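# Place blue cup and purple marker in clear box

## Task

Move the blue cup and the purple marker into the clear box so that the cup stands upright on the box floor and the marker lies flat on that floor next to the cup.

## Robot and tools

Robot: two arms, left_arm (base near y = +0.246 m) and right_arm (base near y = -0.262 m). Each ends in a five-finger hand: right_arm has a right hand, left_arm a mirrored left hand. A post stands behind the arms, and loose objects may occasionally get nudged by something other than the robot.

Frame: everything uses the scene frame. The origin is at table height, midway between the nominal arm bases. +x points out over the table, +y toward left_arm, +z up. Arm names do not match image sides. Reported hand positions may be a few cm off, more at long reach.

Hand point: a point 0.05 m in front of the palm and 0.15 m along the fingers from the wrist mount. Its +z runs along the straight fingers, +y out of the palm, and +x across the palm away from the thumb on the right hand (toward the thumb on the left hand). Straight fingers extend 0.06-0.07 m past it along +z, lying 0.06 m behind it along -y. A wrist bracket on the little-finger side can strike objects.

Row layout (execute_actions and move): one flat list of 28 numbers, each in [-1, 1], always covering both arms. Order: left dx, dy, dz, rx, ry, rz; left little, ring, middle, index, thumb_bend, thumb_turn, force_limit, speed; then the same 14 for the right arm. The six pose numbers are offsets, not poses. They count from that arm's current "Hand target" (its last commanded pose) along scene axes; 1.0 = 0.6 m or 180 degrees. rx, ry, rz form one rotation vector, turned about the Hand target position. All 0 pose numbers means ask nothing new of that arm, and repeating an offset in a new call moves it further. Commanded orientation is clipped to 40 degrees from the measured one per step.

Hand numbers: fingers and thumb_bend use +1 = open/straight and -1 = closed/curled. thumb_turn uses +1 = beside the palm and -1 = opposite the fingers. force_limit runs from about 0 N at -1 to 10 N at +1 (15 N for the two thumb motors). speed rises from near zero at -1 to full at +0.48 and above. A hand has no 'no change' value. To keep it as is, resend the last eight numbers actually sent to it; if none were sent yet, send its hand_measured plus hand_force_limit and hand_speed. With the thumb turned in, the hand wraps objects about 0.035-0.065 m thick, or handles down to about 0.025 m. A thumb-tip to index-pad pinch can hold light items up to about 0.08 m. Close at speed -0.94 or lower for a gentle grip. To squeeze harder, raise force_limit and send a target more closed than hand_measured. To loosen, send a target more open than hand_measured.

execute_actions(actions, cameras): actions is a list of actions. Each action is a table of 1 to 15 rows, one row per 1/30 s step; a short table holds its last row to step 15. Every row of an action counts from the pose at that action's start. Images are returned only when actions is empty or cameras names them ("all" for all).

move(target, speed, blend, blocking, cameras): drives each hand point in a straight line toward one row, or through up to 15 rows. All rows are offsets from the same starting Hand targets, not from the previous row. speed is m/s (0.002 to 4.3, default 0.25), one value or one per target. blend is in m, rounding corners; 0 means stop at each target. blocking=false returns after about 0.5 s while motion continues. The whole move is capped at 10 s. It does not avoid obstacles or the other arm; fast moves overshoot and hit harder. Its result adds a "move:" line: done, off_target, moving, held or fault, plus limits (paced = pose clipped, held = steps withheld).

wait(seconds): 0 to 3600 s, sends nothing new; returns early if a running move ends. stop(): brakes a running move. zoom_image(camera, region): region [x0, y0, x1, y1] in pixels of that camera's latest image, at most 504 per side; cameras are cam_high, cam_low, cam_left_wrist, cam_right_wrist. show_instructions(): shows the reference pages. finished_scene(scene): ends the scene irreversibly; the cup and marker must stay in place without the robot.

Result lines: end_effector_position (m) and end_effector_quat_wxyz in the scene frame; Hand target (the base for the next offsets); joint positions, velocities and torques. hand_measured, hand_stopped_by (moving, target, force, stalled, fault) and hand_load_n (N, positive = finger pushed open) list six values in motor order. A lost grip shows up as hand_load_n falling near 0. Hands often rest 1-3 cm (up to 5 cm) short of target, usually low; that does not mean contact. A later execute_actions call, even with all-zero pose numbers, re-requests the pose. Otherwise send the remaining gap as an offset.

Avoid: dropping anything even a few mm, releasing moving objects, slams, hard pushes against fixed or heavy things, and anything leaving the table (that fails the task). Avoid excess finger force and arm-to-arm contact, including closing one hand on the other's fingers; a moderate clash can end the scene. Motors heat when holding loads, stretched out, or pushing; at 85 °C a MOTOR HOT line appears, and at 100 °C the arm drops for 30-60 s. Joint ranges (rad): waist ±2.880, shoulder 0 to 3.142, elbow 0 to 3.019, wrist pitch -1.693 to 1.571, wrist yaw ±1.571, wrist roll ±2.094.

Each tool is called after "Request:" by a JSON object that holds its "api" and its "payload".

Reference images:

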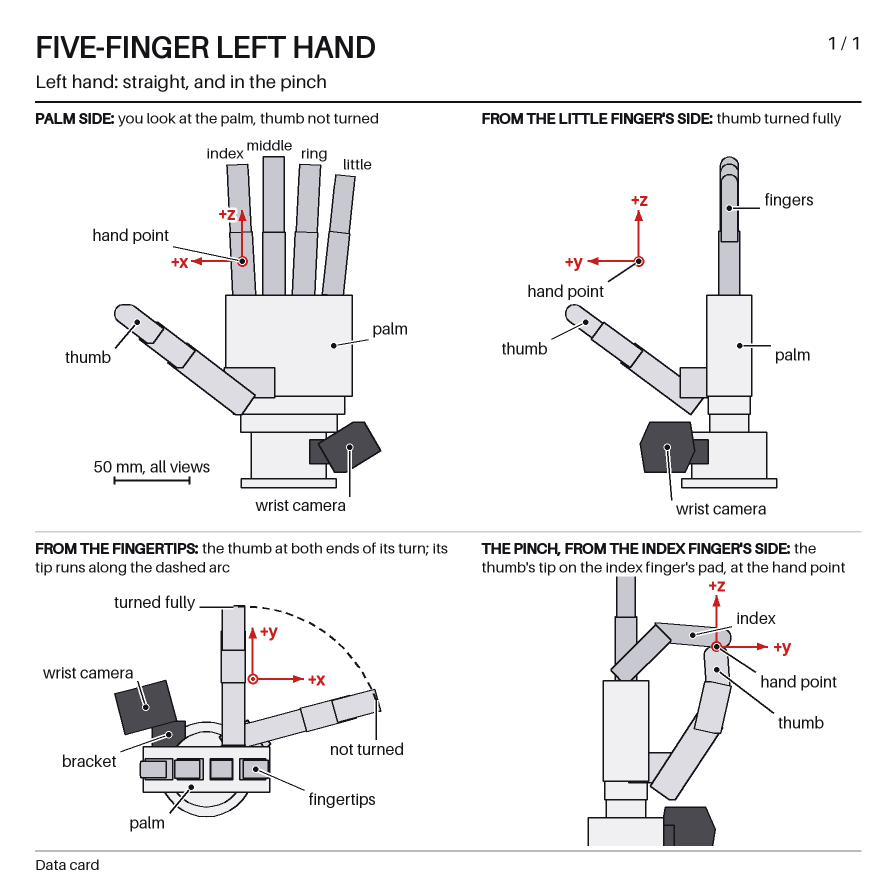

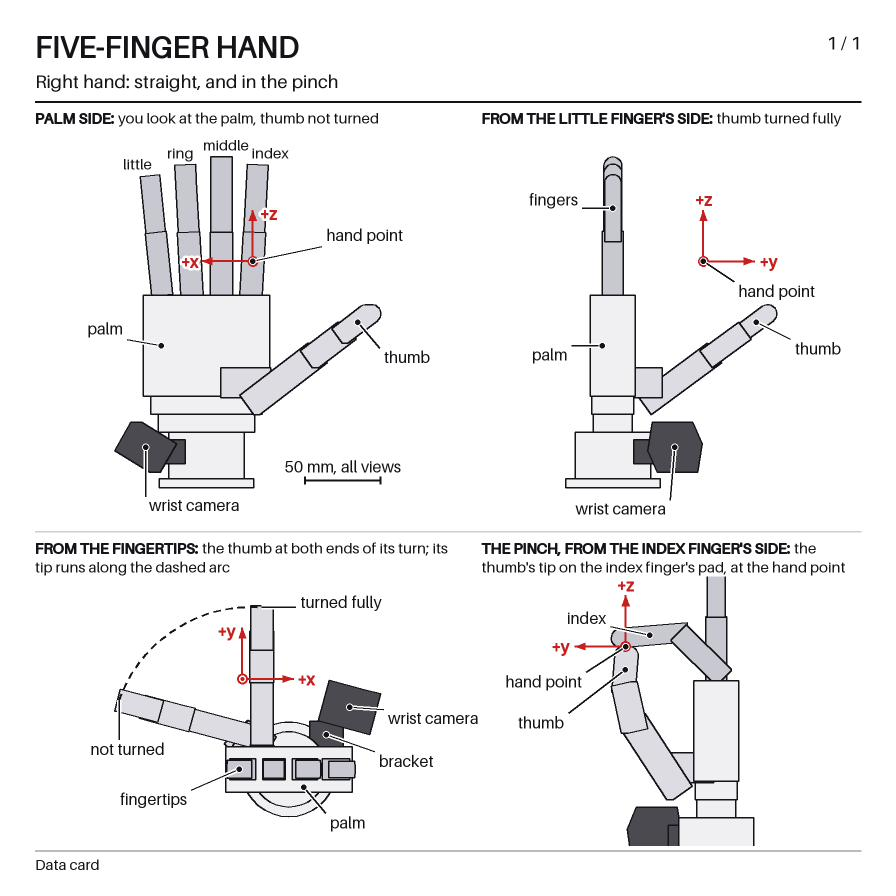

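## Session

Request:
{"api": "execute_actions", "payload": {"actions": []}}

Scene clock: 0.00 s.
left_arm: end_effector_position=(+0.4559, +0.2867, +0.1877) hand_measured=(+1.000, +1.000, +1.000, +1.000, +1.000, +1.000) hand_load_n=(+0.0, +0.0, +0.0, +0.0, +0.0, +0.0) hand_stopped_by=(target, target, target, target, target, target) hand_force_limit=0.00 hand_speed=-0.80 end_effector_quat_wxyz=(-0.073, -0.031, +0.992, -0.093) | right_arm: end_effector_position=(+0.2837, -0.5686, +0.1360) hand_measured=(+1.000, +1.000, +1.000, +1.000, +1.000, +1.000) hand_load_n=(+0.0, +0.0, +0.0, +0.0, +0.0, +0.0) hand_stopped_by=(target, target, target, target, target, target) hand_force_limit=0.00 hand_speed=-0.80 end_effector_quat_wxyz=(+0.262, +0.009, +0.878, -0.400)
Joint positions: left_arm=[0.028 1.849 1.79 -1.66 0.185 1.557] | right_arm=[-0.852 1.107 0.454 0.077 0.098 0.653]
Joint velocities: within noise
Joint torques (N m): no reading
Motor temperatures (°C): left_arm=[26 24 25 26 26 23] | right_arm=[27 25 23 25 26 26]
Heat: left arm: hottest waist 26 °C; right arm: hottest waist 27 °C.
Hand target: left_arm +0.4597, +0.2856, +0.1895; -0.072, -0.033, +0.992, -0.096 | right_arm +0.2880, -0.5753, +0.1450; +0.267, +0.013, +0.873, -0.408

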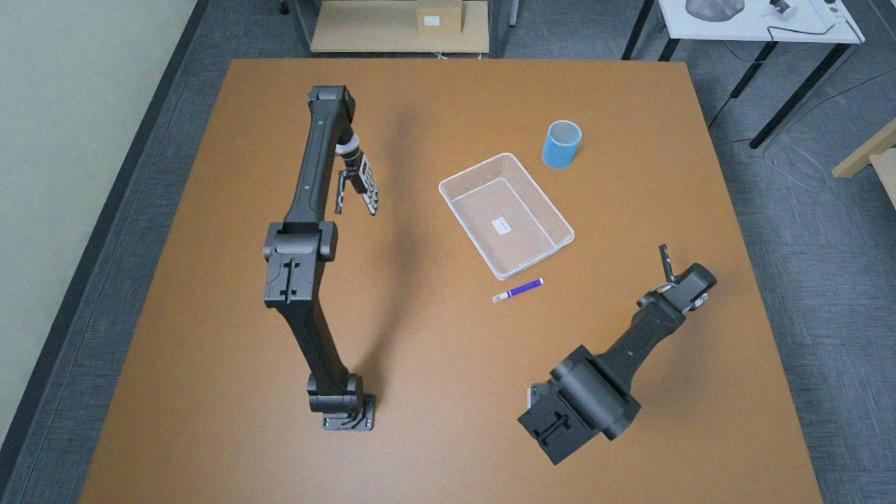

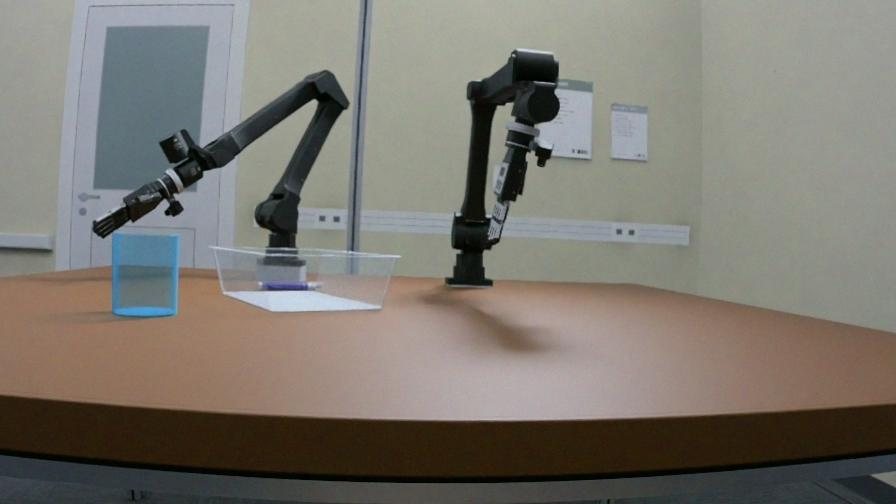

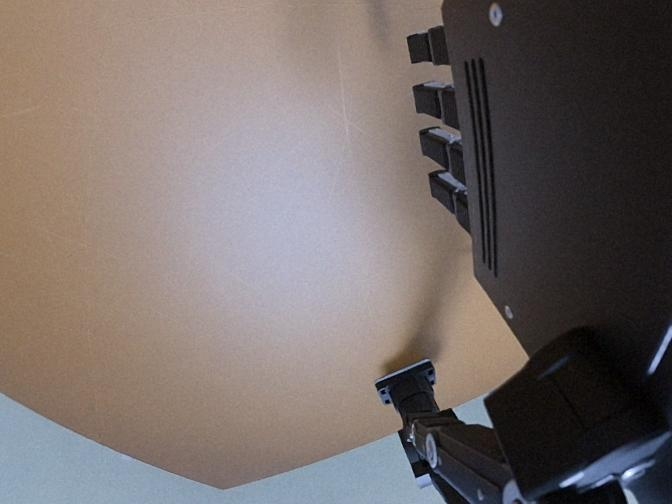

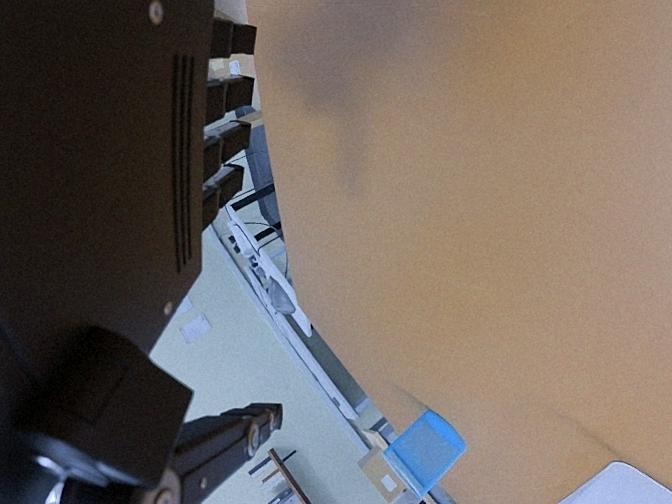

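Request:
{"api": "zoom_image", "payload": {"camera": "cam_high", "region": [420, 100, 620, 320]}}

Request:
{"api": "zoom_image", "payload": {"camera": "cam_low", "region": [80, 210, 420, 340]}}

Scaled by 2.291 from the camera's image (finer frame: 1280x720).

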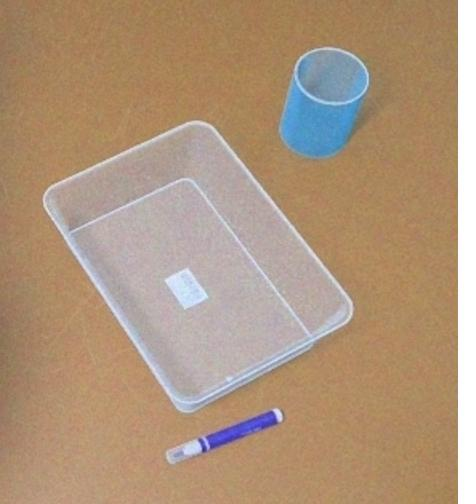

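Scaled by 1.482 from the camera's image (finer frame: 1280x720).

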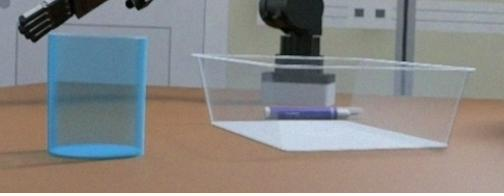

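Request:
{"api": "move", "payload": {"target": [[0,0,0,0,0,0,1,1,1,1,1,1,0,-0.8,0,0.3,0.2,-0.06,0.015,0.178,-1,-1,0.1,0.1,0.5,-1,-0.2,0.2],[0,0,0,0,0,0,1,1,1,1,1,1,0,-0.8,-0.035,0.65,0.1,-0.1778,0.045,0.5337,-1,-1,0.1,0.1,0.5,-1,-0.2,0.2]], "blend": [0.05,0], "cameras": ["all"]}}

Scene clock: 36.77 s.
left_arm: end_effector_position=(+0.4559, +0.2867, +0.1877) hand_measured=(+1.000, +1.000, +1.000, +1.000, +1.000, +1.000) hand_load_n=(+0.0, +0.0, +0.0, +0.0, +0.0, +0.0) hand_stopped_by=(target, target, target, target, target, target) hand_force_limit=0.00 hand_speed=-0.80 end_effector_quat_wxyz=(-0.073, -0.031, +0.992, -0.093) | right_arm: end_effector_position=(+0.2684, -0.1880, +0.2079) hand_measured=(-1.000, -1.000, +1.000, +0.100, +0.500, -1.000) hand_load_n=(+0.0, +0.0, -0.5, -0.5, +0.0, +0.0) hand_stopped_by=(target, target, fault, target, target, target) hand_force_limit=-0.20 hand_speed=0.20 end_effector_quat_wxyz=(-0.421, +0.712, -0.487, +0.279)
Joint positions: left_arm=[0.028 1.849 1.79 -1.66 0.185 1.557] | right_arm=[-0.011 0.522 0.454 -0.485 -0.371 -0.206]
Joint torques (N m): left_arm=[-0.38 -16.67 11.69 0.1 0.11 -0.01] | right_arm=[0.62 1.26 10.44 1.4 0 -0.28]
Heat: left arm: hottest elbow 28 °C; right arm: hottest waist 27 °C.
Hand target: left_arm +0.4597, +0.2856, +0.1895; -0.072, -0.033, +0.992, -0.096 | right_arm +0.2670, -0.1853, +0.2051; -0.417, +0.722, -0.478, +0.276
Off the commanded pose: left_arm 0.004 m, 0 deg | right_arm 0.004 m, 2 deg.
move: done
cam_right_wrist: T_world_to_cam=[[-0.36338, -0.39643, -0.84309, 0.19814], [-0.82537, 0.55673, 0.09396, 0.30411], [0.43212, 0.73, -0.5295, 0.24708]] pos_world=[0.21623, -0.27112, 0.2693]

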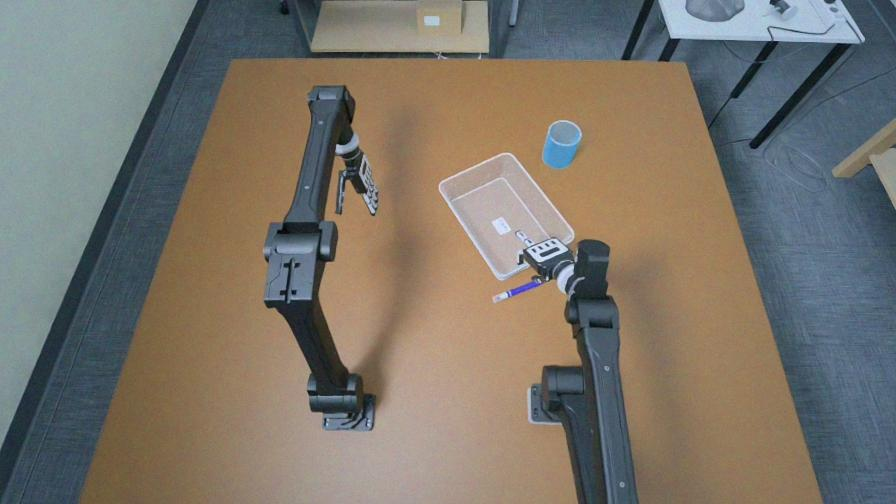

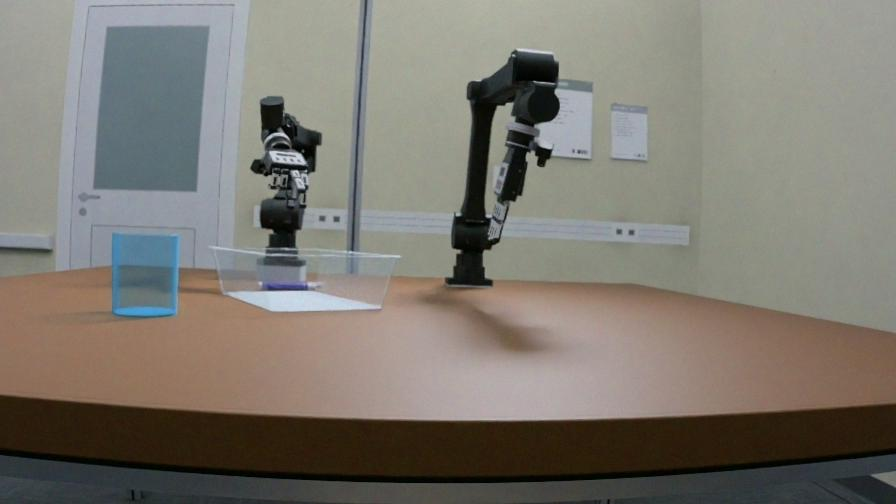

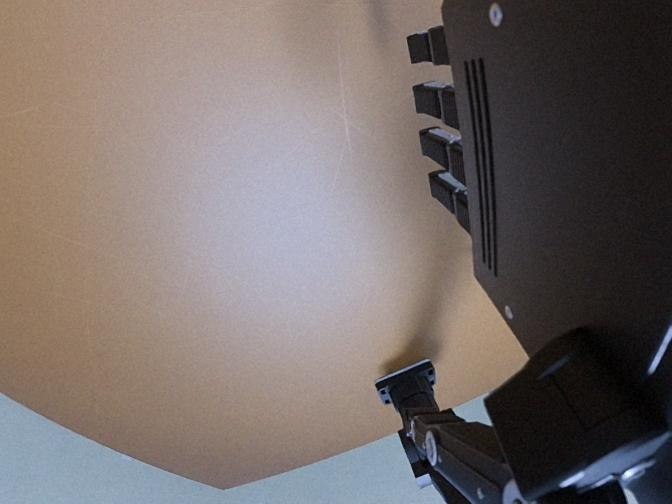

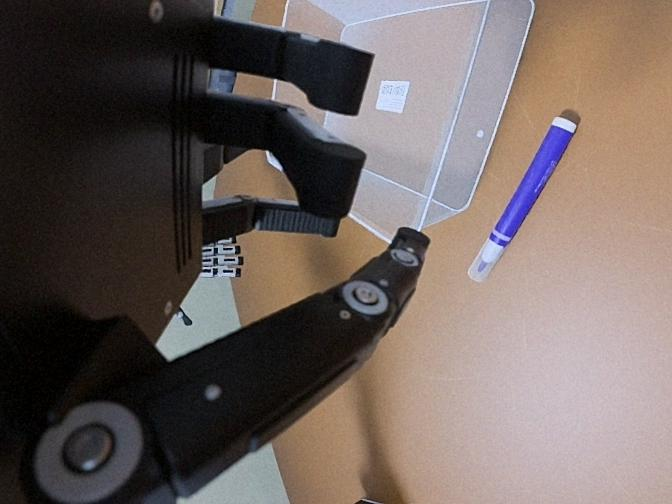

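Request:
{"api": "execute_actions", "payload": {"actions": [[[0,0,0,0,0,0,-1,-1,0.1,0.1,0.5,-1,-0.2,0.2,0,0,0,0,0,0,-1,-1,0.1,0.1,0.5,-1,-0.2,0.2]],[[0,0,0,0,0,0,-1,-1,0.1,0.1,0.5,-1,-0.2,0.2,0,0,0,0,0,0,-1,-1,0.1,0.1,0.5,-1,-0.2,0.2]]]}}

Request:
{"api": "zoom_image", "payload": {"camera": "cam_right_wrist", "region": [200, 0, 672, 500]}}

Scene clock: 42.17 s.
left_arm: end_effector_position=(+0.4559, +0.2867, +0.1877) hand_measured=(-1.000, -1.000, +0.100, +0.100, +0.500, -1.000) hand_load_n=(+0.0, +0.0, +0.0, +0.0, +0.0, +0.0) hand_stopped_by=(target, target, target, target, target, target) hand_force_limit=-0.20 hand_speed=0.20 end_effector_quat_wxyz=(-0.073, -0.031, +0.992, -0.093) | right_arm: end_effector_position=(+0.2684, -0.1879, +0.2079) hand_measured=(-1.000, -1.000, +1.000, +0.100, +0.500, -1.000) hand_load_n=(+0.0, +0.0, +0.0, +0.0, +0.0, +0.0) hand_stopped_by=(target, target, fault, target, target, target) hand_force_limit=-0.20 hand_speed=0.20 end_effector_quat_wxyz=(-0.421, +0.712, -0.487, +0.279)
Joint positions: left_arm=[0.028 1.849 1.79 -1.66 0.185 1.557] | right_arm=[-0.01 0.522 0.454 -0.485 -0.371 -0.206]
Joint torques (N m): left_arm=[-0.38 -16.79 11.73 0.08 0.09 -0.01] | right_arm=[0.85 1.61 10.4 1.55 -0.03 -0.27]
Heat: left arm: hottest elbow 28 °C; right arm: hottest waist 27 °C.
Hand target: left_arm +0.4597, +0.2856, +0.1895; -0.072, -0.033, +0.992, -0.096 | right_arm +0.2669, -0.1852, +0.2051; -0.418, +0.722, -0.478, +0.276
Off the commanded pose: left_arm 0.004 m, 0 deg | right_arm 0.004 m, 2 deg.
Step readings (end_effector_position of left_arm | right_arm):
0: (+0.4559, +0.2867, +0.1877) | (+0.2684, -0.1880, +0.2079)
1: (+0.4559, +0.2867, +0.1877) | (+0.2684, -0.1880, +0.2079)
2: (+0.4559, +0.2867, +0.1877) | (+0.2684, -0.1880, +0.2079)
4: (+0.4559, +0.2867, +0.1877) | (+0.2684, -0.1880, +0.2079)
8: (+0.4559, +0.2867, +0.1877) | (+0.2684, -0.1879, +0.2079)
15: (+0.4559, +0.2867, +0.1877) | (+0.2684, -0.1879, +0.2079)
16: (+0.4559, +0.2867, +0.1877) | (+0.2684, -0.1879, +0.2079)
17: (+0.4559, +0.2867, +0.1877) | (+0.2684, -0.1879, +0.2079)
19: (+0.4559, +0.2867, +0.1877) | (+0.2684, -0.1879, +0.2079)
23: (+0.4559, +0.2867, +0.1877) | (+0.2684, -0.1879, +0.2079)
30: (+0.4559, +0.2867, +0.1877) | (+0.2684, -0.1879, +0.2079)

Scaled by 1.008 from the camera's image (finer frame: 960x720).
This view is cut from an older image: the scene may have changed since it was taken.

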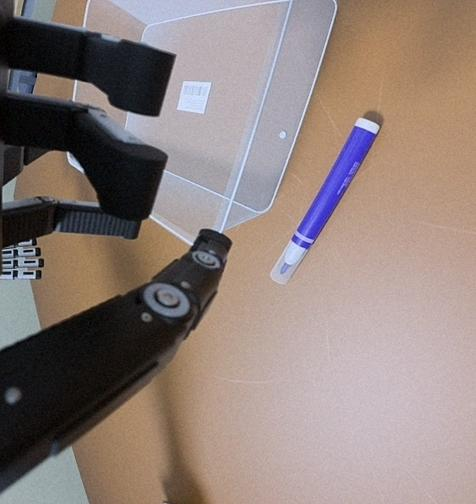

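Request:
{"api": "move", "payload": {"target": [[0,0,0,0,0,0,-1,-1,0.1,0.1,0.5,-1,-0.2,0.2,0.4,-0.2,0.12,0.15,0.06,-0.16,1,1,1,1,0.4,-1,-0.2,0.2],[-0.25,-0.7,0.0,-0.1721,0.0491,-0.3672,-1,-1,0.1,0.1,0.5,-1,-0.2,0.2,0.8,-0.28,0.09,0.3918,0.1499,-0.414,1,1,1,1,0.4,-1,-0.2,0.2]], "blend": [0.05,0], "speed": 0.3, "cameras": ["all"]}}

Scene clock: 57.47 s.
left_arm: end_effector_position=(+0.3015, -0.1237, +0.1837) hand_measured=(-1.000, -1.000, +0.100, +0.100, +0.500, -1.000) hand_load_n=(+0.0, +0.0, +0.0, +0.0, +0.0, +0.0) hand_stopped_by=(target, target, target, target, target, target) hand_force_limit=-0.20 hand_speed=0.20 end_effector_quat_wxyz=(-0.135, +0.489, +0.817, -0.275) | right_arm: end_effector_position=(+0.7320, -0.3589, +0.2508) hand_measured=(+1.000, +1.000, +1.000, +1.000, +0.400, -1.000) hand_load_n=(+0.5, +0.0, +0.0, +0.0, +0.0, +0.0) hand_stopped_by=(target, target, fault, target, target, target) hand_force_limit=-0.20 hand_speed=0.20 end_effector_quat_wxyz=(+0.377, -0.003, +0.926, -0.004)
Joint positions: left_arm=[-0.723 1.814 1.726 -1.679 0.595 1.996] | right_arm=[-0.223 1.858 1.611 -0.566 -0.172 1.377]
Joint torques (N m): left_arm=[-0.5 -14.97 14.06 -0.34 0.55 0.18] | right_arm=[0.26 -16.44 13.68 0.85 -0.03 0.1]
Motor temperatures (°C): left_arm=[26 26 29 25 26 22] | right_arm=[27 25 28 25 26 26]
Heat: left arm: hottest elbow 29 °C; right arm: hottest elbow 28 °C.
Hand target: left_arm +0.3095, -0.1344, +0.1895; -0.189, +0.518, +0.784, -0.286 | right_arm +0.7469, -0.3532, +0.2588; +0.382, +0.000, +0.924, +0.000
Off the commanded pose: left_arm 0.015 m, 8 deg | right_arm 0.018 m, 1 deg.
joint sent to its limit (left arm) — joint 4 (wrist pitch), lower limit; joint 6 (wrist roll), upper limit. The joint targets are off in orientation, not in position.
move: off_target (left_arm, right_arm)
cam_left_wrist: T_world_to_cam=[[-0.8376, -0.09604, 0.53778, 0.14276], [0.02518, 0.97659, 0.21363, 0.07421], [-0.5457, 0.19248, -0.81557, 0.45354]] pos_world=[0.3652, -0.14606, 0.27727]
cam_right_wrist: T_world_to_cam=[[-0.18501, 0.96744, -0.17273, 0.52577], [0.2186, 0.21187, 0.95254, -0.32547], [0.95812, 0.13847, -0.25068, -0.47301]] pos_world=[0.62161, -0.37419, 0.28226]

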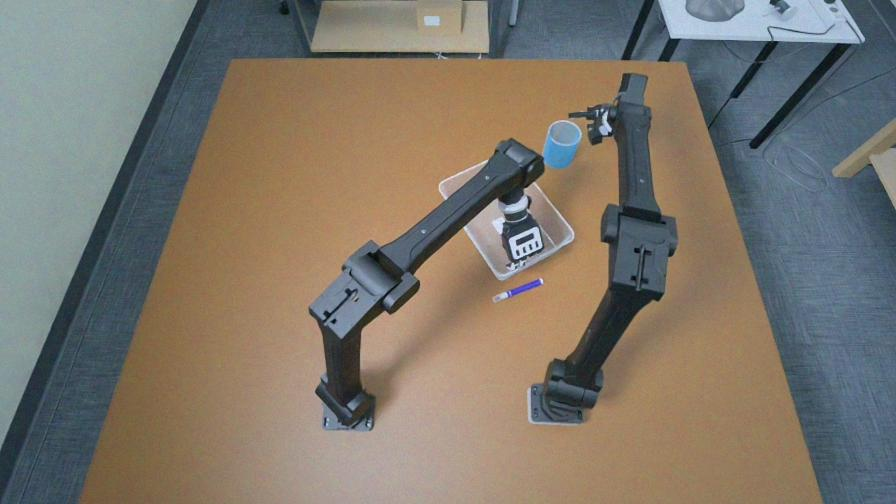

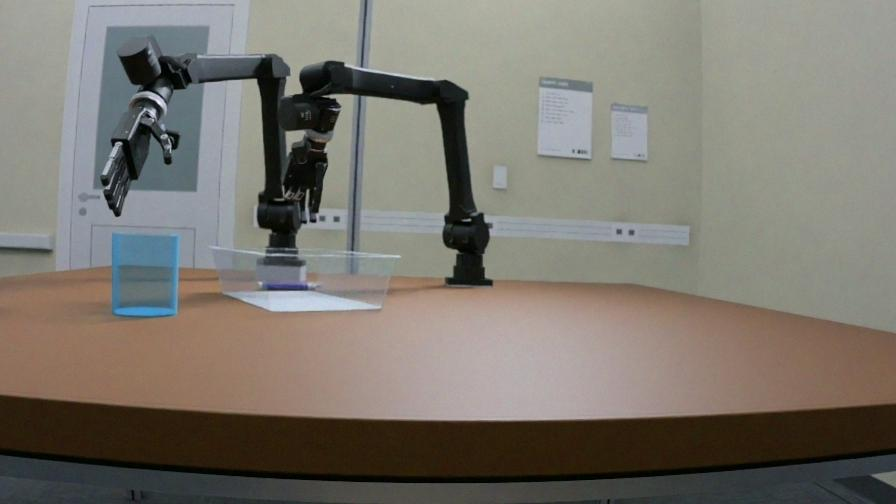

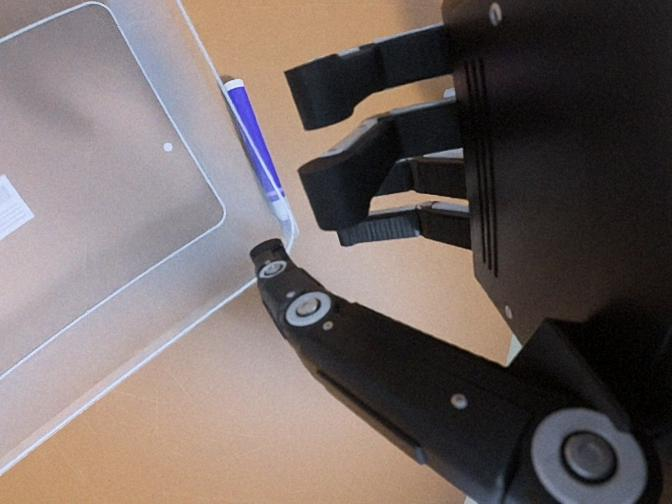

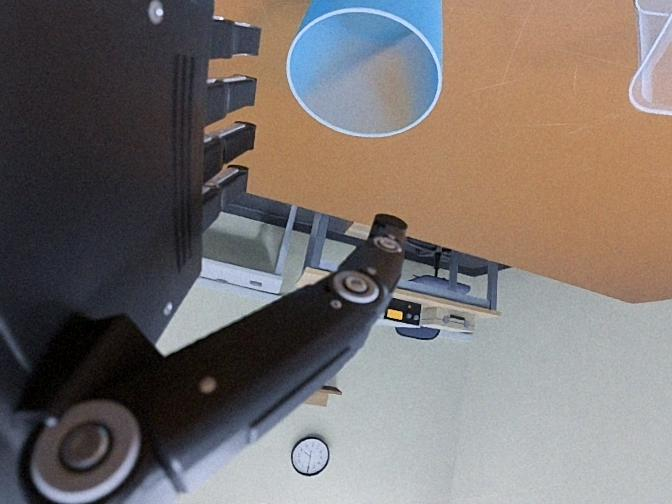

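Request:
{"api": "move", "payload": {"target": [0.284,0.082,0.06,0.239,-0.0775,0.5191,1,1,1,1,0.5,-1,-0.2,0.2,0.078,0,-0.025,0,0,0,1,1,1,1,0.4,-1,-0.2,0.2], "speed": 0.25, "cameras": ["all"]}}

Scene clock: 74.47 s.
left_arm: end_effector_position=(+0.4670, -0.0849, +0.2253) hand_measured=(+1.000, +1.000, +1.000, +1.000, +0.500, -1.000) hand_load_n=(+0.0, +0.0, +0.0, +0.0, +0.0, +0.5) hand_stopped_by=(target, target, target, target, target, target) hand_force_limit=-0.20 hand_speed=0.20 end_effector_quat_wxyz=(+0.027, -0.249, +0.967, -0.036) | right_arm: end_effector_position=(+0.7794, -0.3606, +0.2378) hand_measured=(+1.000, +1.000, +1.000, +1.000, +0.400, -1.000) hand_load_n=(+0.0, +0.0, +0.0, +0.0, +0.0, +0.0) hand_stopped_by=(target, target, fault, target, target, target) hand_force_limit=-0.20 hand_speed=0.20 end_effector_quat_wxyz=(+0.378, -0.003, +0.926, -0.005)
Joint positions: left_arm=[-0.582 2.122 2.328 -1.688 0.009 0.492] | right_arm=[-0.207 1.988 1.772 -0.594 -0.159 1.39]
Joint torques (N m): left_arm=[0.26 -19.14 14.68 0.06 -0.15 -0.19] | right_arm=[-0.44 -18.14 13.83 0.99 0.02 0.05]
Heat: left arm: hottest elbow 32 °C; right arm: hottest elbow 30 °C.
Hand target: left_arm +0.4800, -0.0851, +0.2256; +0.000, -0.267, +0.964, +0.000 | right_arm +0.7937, -0.3533, +0.2437; +0.382, +0.000, +0.924, +0.000
Off the commanded pose: left_arm 0.013 m, 6 deg | right_arm 0.017 m, 1 deg.
joint sent to its limit (left arm) — joint 4 (wrist pitch), lower limit. The joint targets are off in orientation, not in position.
move: off_target (left_arm, right_arm)
cam_left_wrist: T_world_to_cam=[[0.19939, -0.97777, 0.0649, -0.18981], [-0.88348, -0.15072, 0.44356, 0.30018], [-0.42391, -0.14578, -0.89389, 0.50234]] pos_world=[0.51599, -0.06711, 0.32821]
cam_right_wrist: T_world_to_cam=[[-0.18353, 0.96749, -0.17402, 0.53307], [0.21714, 0.21255, 0.95272, -0.32173], [0.95873, 0.13707, -0.24909, -0.52279]] pos_world=[0.66891, -0.3757, 0.26906]

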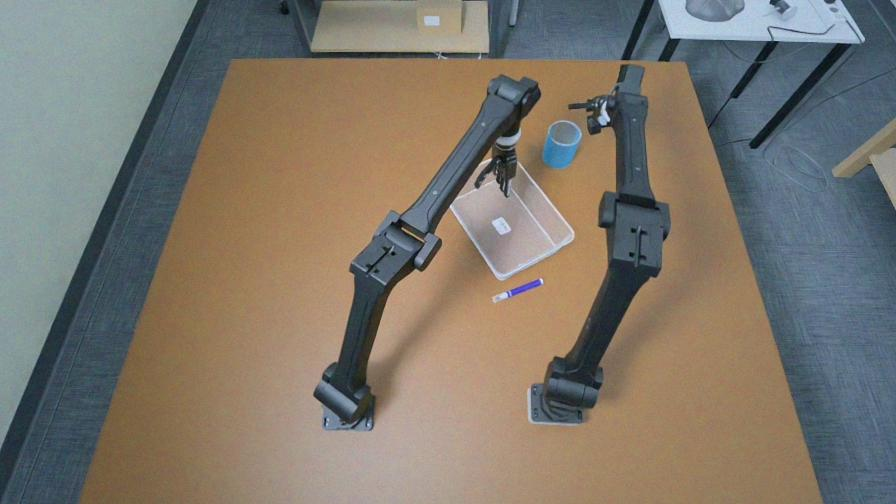

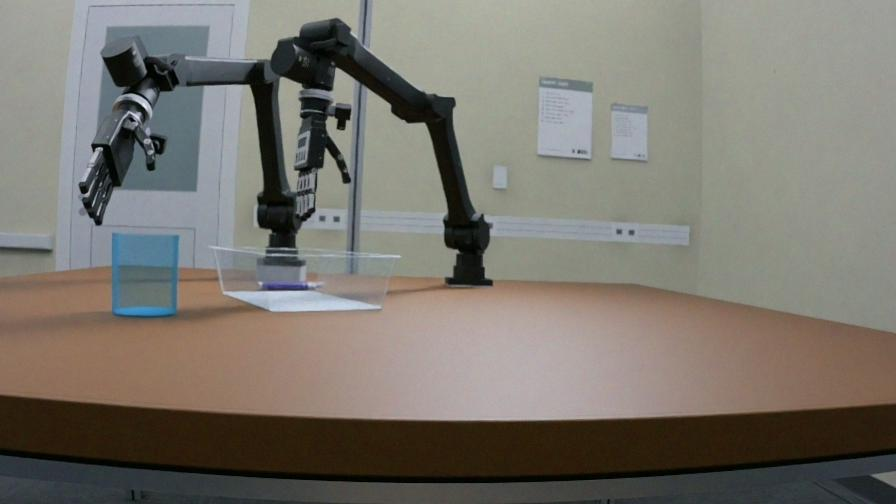

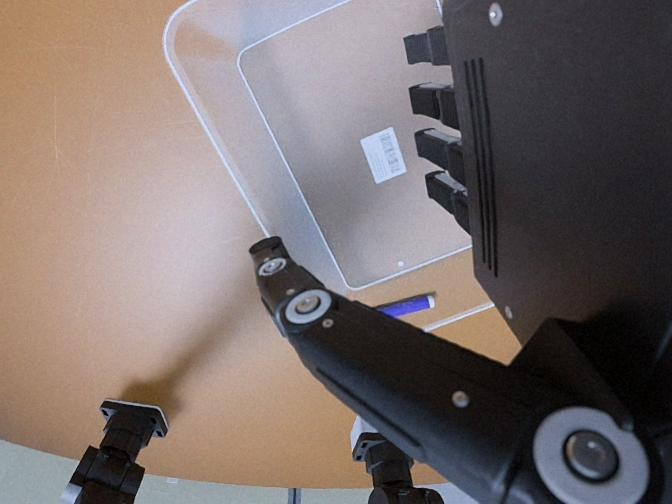

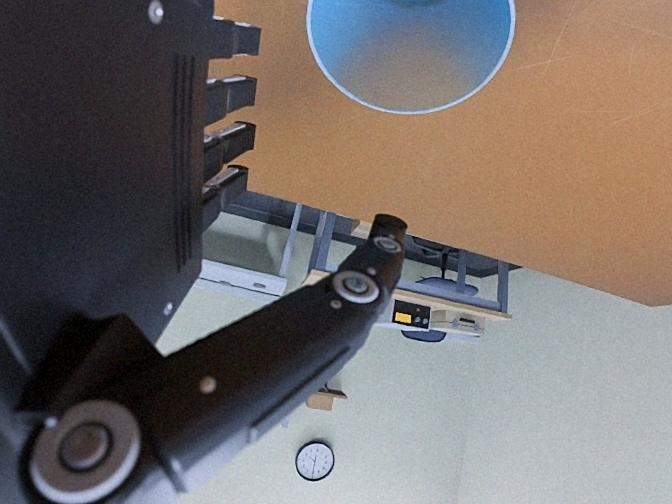

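Request:
{"api": "move", "payload": {"target": [0,0,-0.21,0,0,0,1,1,1,1,0.5,-1,-0.2,0.2,0,0.0067,-0.1,0,0,0,1,1,1,1,0.4,-1,-0.2,0.2], "speed": 0.12, "cameras": ["all"]}}

Scene clock: 79.60 s.
left_arm: end_effector_position=(+0.4739, -0.0895, +0.1157) hand_measured=(+1.000, +1.000, +1.000, +1.000, +0.500, -1.000) hand_load_n=(+0.0, +0.0, +0.0, +0.0, +0.0, +0.0) hand_stopped_by=(target, target, target, target, target, target) hand_force_limit=-0.20 hand_speed=0.20 end_effector_quat_wxyz=(+0.000, -0.250, +0.968, -0.006) | right_arm: end_effector_position=(+0.7884, -0.3589, +0.1995) hand_measured=(+1.000, +1.000, +1.000, +1.000, +0.400, -1.000) hand_load_n=(+0.0, +0.0, +0.5, +0.0, +0.0, +0.0) hand_stopped_by=(target, target, fault, target, target, target) hand_force_limit=-0.20 hand_speed=0.20 end_effector_quat_wxyz=(+0.383, -0.004, +0.924, -0.007)
Joint positions: left_arm=[-0.582 2.202 2.164 -1.524 0.009 0.491] | right_arm=[-0.202 2.033 1.735 -0.499 -0.155 1.393]
Joint torques (N m): left_arm=[0.38 -20.54 10.11 0.83 -0.14 -0.18] | right_arm=[-0.03 -18.61 8.98 2.71 0.03 0.04]
Heat: left arm: hottest elbow 32 °C; right arm: hottest elbow 30 °C.
Hand target: left_arm +0.4800, -0.0851, +0.0995; +0.000, -0.267, +0.964, +0.000 | right_arm +0.7938, -0.3493, +0.1837; +0.382, +0.000, +0.924, +0.000
Off the commanded pose: left_arm 0.018 m, 2 deg | right_arm 0.019 m, 1 deg.
move: off_target (left_arm, right_arm)
cam_left_wrist: T_world_to_cam=[[0.20339, -0.97906, 0.0091, -0.18418], [-0.85182, -0.17236, 0.49467, 0.33132], [-0.48274, -0.10836, -0.86904, 0.43496]] pos_world=[0.52965, -0.07609, 0.21578]
cam_right_wrist: T_world_to_cam=[[-0.18185, 0.96671, -0.18003, 0.52607], [0.20601, 0.21648, 0.9543, -0.27761], [0.96151, 0.13645, -0.23852, -0.54568]] pos_world=[0.67752, -0.374, 0.22948]

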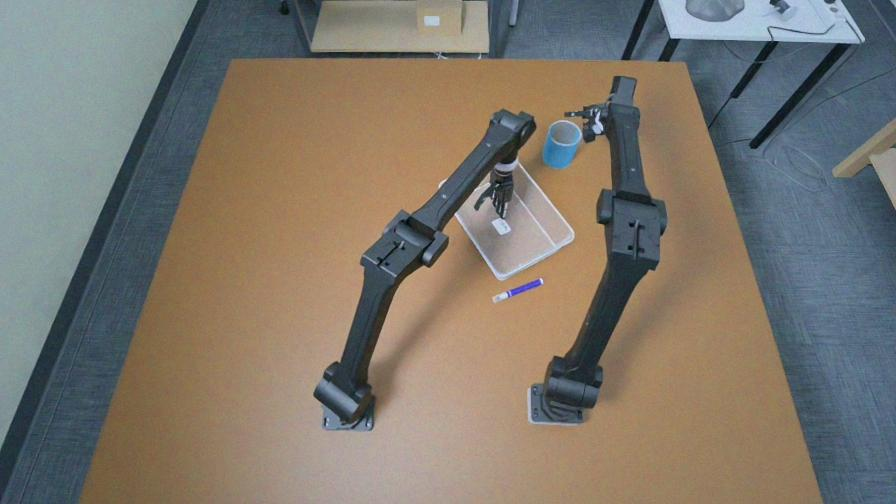

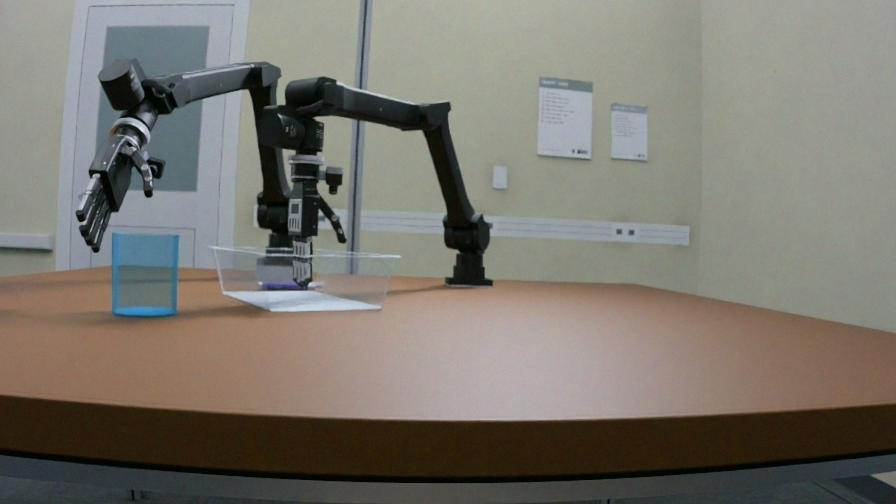

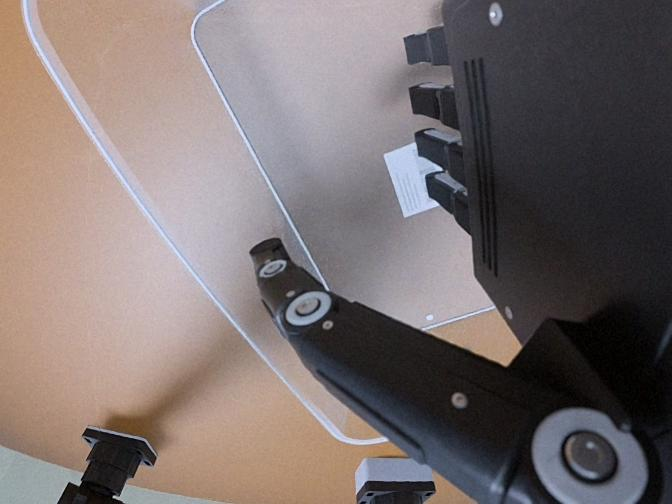

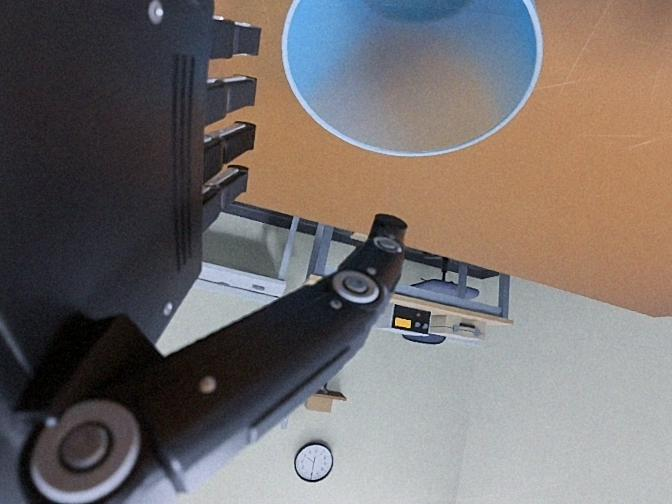

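Request:
{"api": "move", "payload": {"target": [0,0,-0.033,0,0,0,1,1,1,1,0.5,-1,-0.2,0.2,-0.0113,0.0055,-0.0567,0,0,0,1,1,1,1,0.4,-1,-0.2,0.2], "speed": 0.08, "cameras": ["cam_left_wrist","cam_right_wrist","cam_high"]}}

Scene clock: 82.77 s.
left_arm: end_effector_position=(+0.4757, -0.0907, +0.1008) hand_measured=(+1.000, +1.000, +1.000, +1.000, +0.500, -1.000) hand_load_n=(+0.0, +0.0, +0.0, +0.0, +0.0, +0.0) hand_stopped_by=(target, target, target, target, target, target) hand_force_limit=-0.20 hand_speed=0.20 end_effector_quat_wxyz=(+0.004, -0.250, +0.968, -0.010) | right_arm: end_effector_position=(+0.7827, -0.3556, +0.1657) hand_measured=(+1.000, +1.000, +1.000, +1.000, +0.400, -1.000) hand_load_n=(+0.0, +0.0, +0.0, +0.0, +0.0, +0.0) hand_stopped_by=(target, target, fault, target, target, target) hand_force_limit=-0.20 hand_speed=0.20 end_effector_quat_wxyz=(+0.383, -0.004, +0.924, -0.007)
Joint positions: left_arm=[-0.582 2.202 2.128 -1.476 0.009 0.491] | right_arm=[-0.199 2.047 1.666 -0.414 -0.153 1.394]
Joint torques (N m): left_arm=[0.38 -20.07 9.68 0.9 -0.14 -0.18] | right_arm=[0.38 -18.37 8.7 2.77 0.02 0.06]
Heat: left arm: hottest elbow 32 °C; right arm: hottest elbow 30 °C.
Hand target: left_arm +0.4800, -0.0851, +0.0796; +0.000, -0.267, +0.964, +0.000 | right_arm +0.7870, -0.3459, +0.1498; +0.382, +0.000, +0.924, +0.000
Off the commanded pose: left_arm 0.022 m, 2 deg | right_arm 0.019 m, 1 deg.
move: off_target (left_arm, right_arm)
cam_left_wrist: T_world_to_cam=[[0.20332, -0.97897, 0.01652, -0.18629], [-0.85615, -0.16958, 0.48812, 0.34307], [-0.47505, -0.11338, -0.87262, 0.41903]] pos_world=[0.53066, -0.07669, 0.20127]
cam_right_wrist: T_world_to_cam=[[-0.18236, 0.96662, -0.17999, 0.51618], [0.206, 0.21656, 0.95429, -0.24493], [0.96141, 0.13695, -0.23862, -0.5484]] pos_world=[0.67183, -0.3708, 0.19578]
Images, in order (width x height): cam_high 896x504, cam_left_wrist 672x504, cam_right_wrist 672x504.

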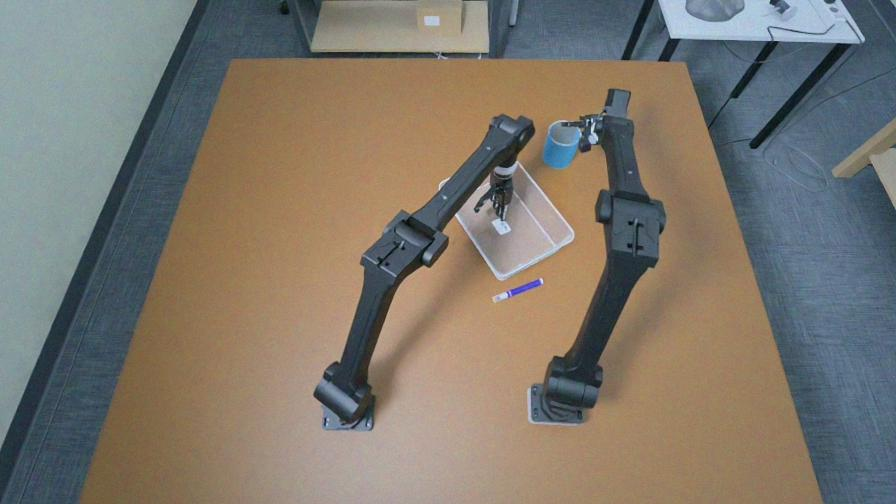

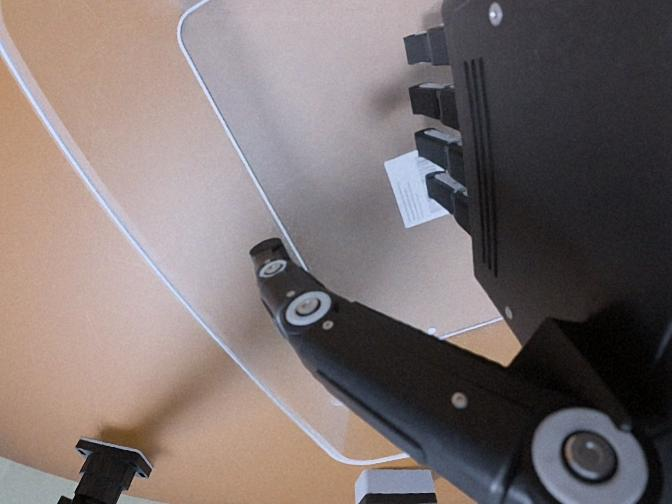

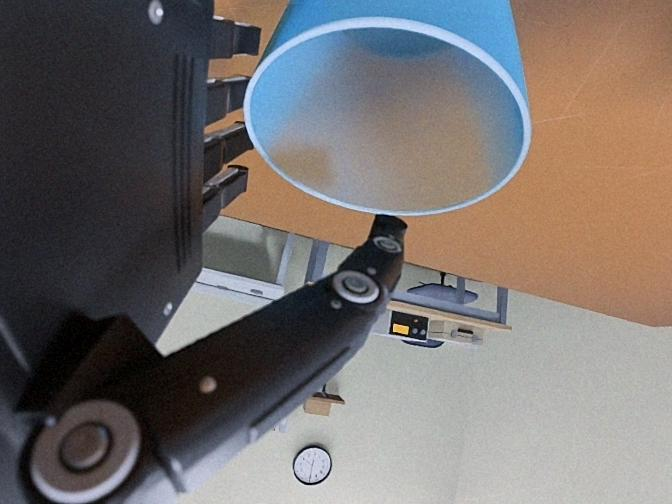

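Request:
{"api": "move", "payload": {"target": [0.164,0.099,0,0,0,0,1,1,1,1,0.5,-1,-0.2,0.2,-0.0117,0,-0.0667,0,0,0,1,1,1,1,0.4,-1,-0.2,0.2], "speed": 0.06, "cameras": ["cam_left_wrist","cam_right_wrist","cam_high","cam_low"]}}

Scene clock: 88.40 s.
left_arm: end_effector_position=(+0.5647, -0.0352, +0.0923) hand_measured=(+1.000, +1.000, +1.000, +1.000, +0.500, -1.000) hand_load_n=(+0.0, +0.0, +0.0, +0.0, +0.0, +0.0) hand_stopped_by=(target, target, target, target, target, target) hand_force_limit=-0.20 hand_speed=0.20 end_effector_quat_wxyz=(-0.003, -0.271, +0.963, -0.005) | right_arm: end_effector_position=(+0.7778, -0.3545, +0.1288) hand_measured=(+1.000, +1.000, +1.000, +1.000, +0.400, -1.000) hand_load_n=(-0.5, +0.0, +0.0, +0.0, +0.0, +0.0) hand_stopped_by=(target, target, fault, target, target, target) hand_force_limit=-0.20 hand_speed=0.20 end_effector_quat_wxyz=(+0.385, -0.004, +0.923, -0.007)
Joint positions: left_arm=[-0.449 2.449 2.548 -1.668 0.01 0.581] | right_arm=[-0.199 2.075 1.603 -0.319 -0.153 1.394]
Joint torques (N m): left_arm=[0.85 -21.3 14.22 0.03 -0.19 0.18] | right_arm=[0.44 -18.55 8.21 2.65 -0.04 0.1]
Heat: left arm: hottest elbow 31 °C; right arm: hottest elbow 30 °C.
Hand target: left_arm +0.5784, -0.0258, +0.0798; +0.000, -0.267, +0.964, +0.000 | right_arm +0.7799, -0.3459, +0.1097; +0.382, +0.000, +0.924, +0.000
Off the commanded pose: left_arm 0.021 m, 1 deg | right_arm 0.021 m, 1 deg.
move: off_target (left_arm, right_arm)
cam_left_wrist: T_world_to_cam=[[0.24533, -0.96942, 0.00557, -0.17225], [-0.8406, -0.20986, 0.49934, 0.42156], [-0.48291, -0.12718, -0.86639, 0.46357]] pos_world=[0.62048, -0.01955, 0.19209]
cam_right_wrist: T_world_to_cam=[[-0.18146, 0.96641, -0.18202, 0.507], [0.20131, 0.21768, 0.95503, -0.20495], [0.96257, 0.13665, -0.23404, -0.55432]] pos_world=[0.66683, -0.3696, 0.15829]

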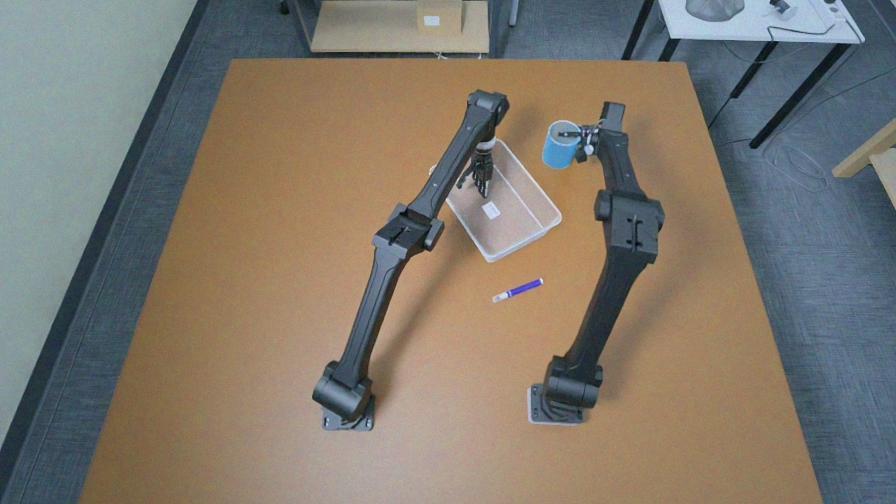

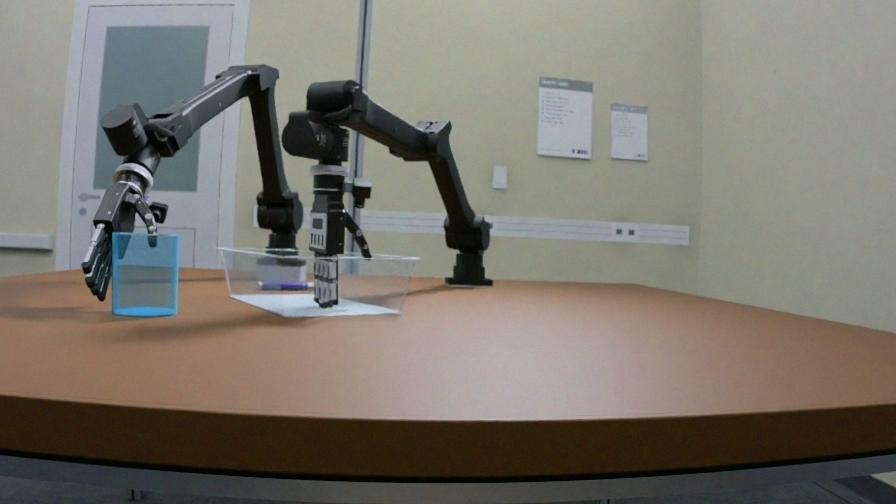

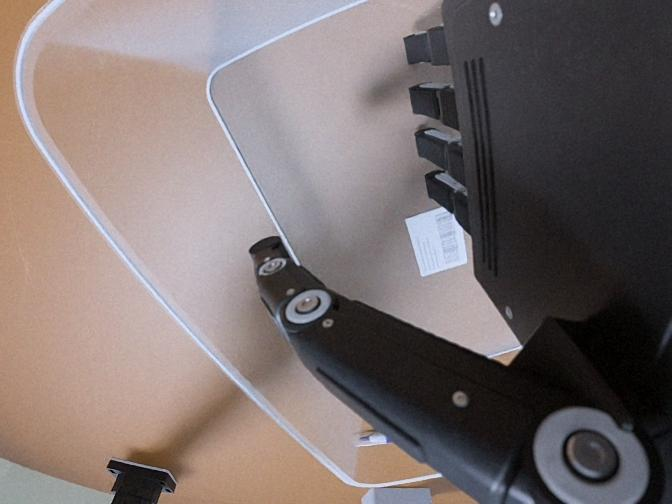

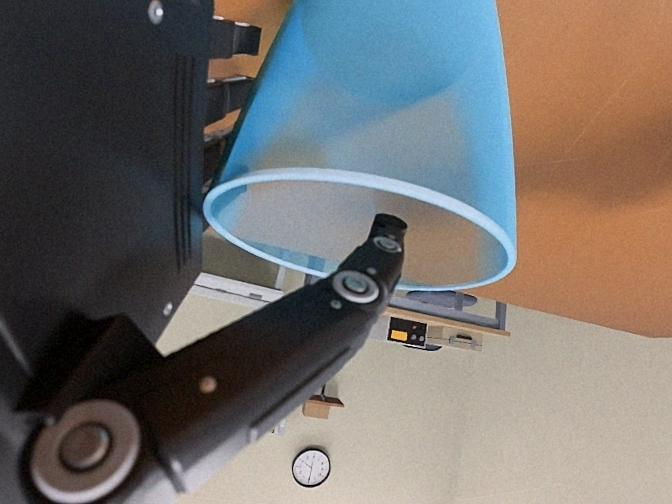

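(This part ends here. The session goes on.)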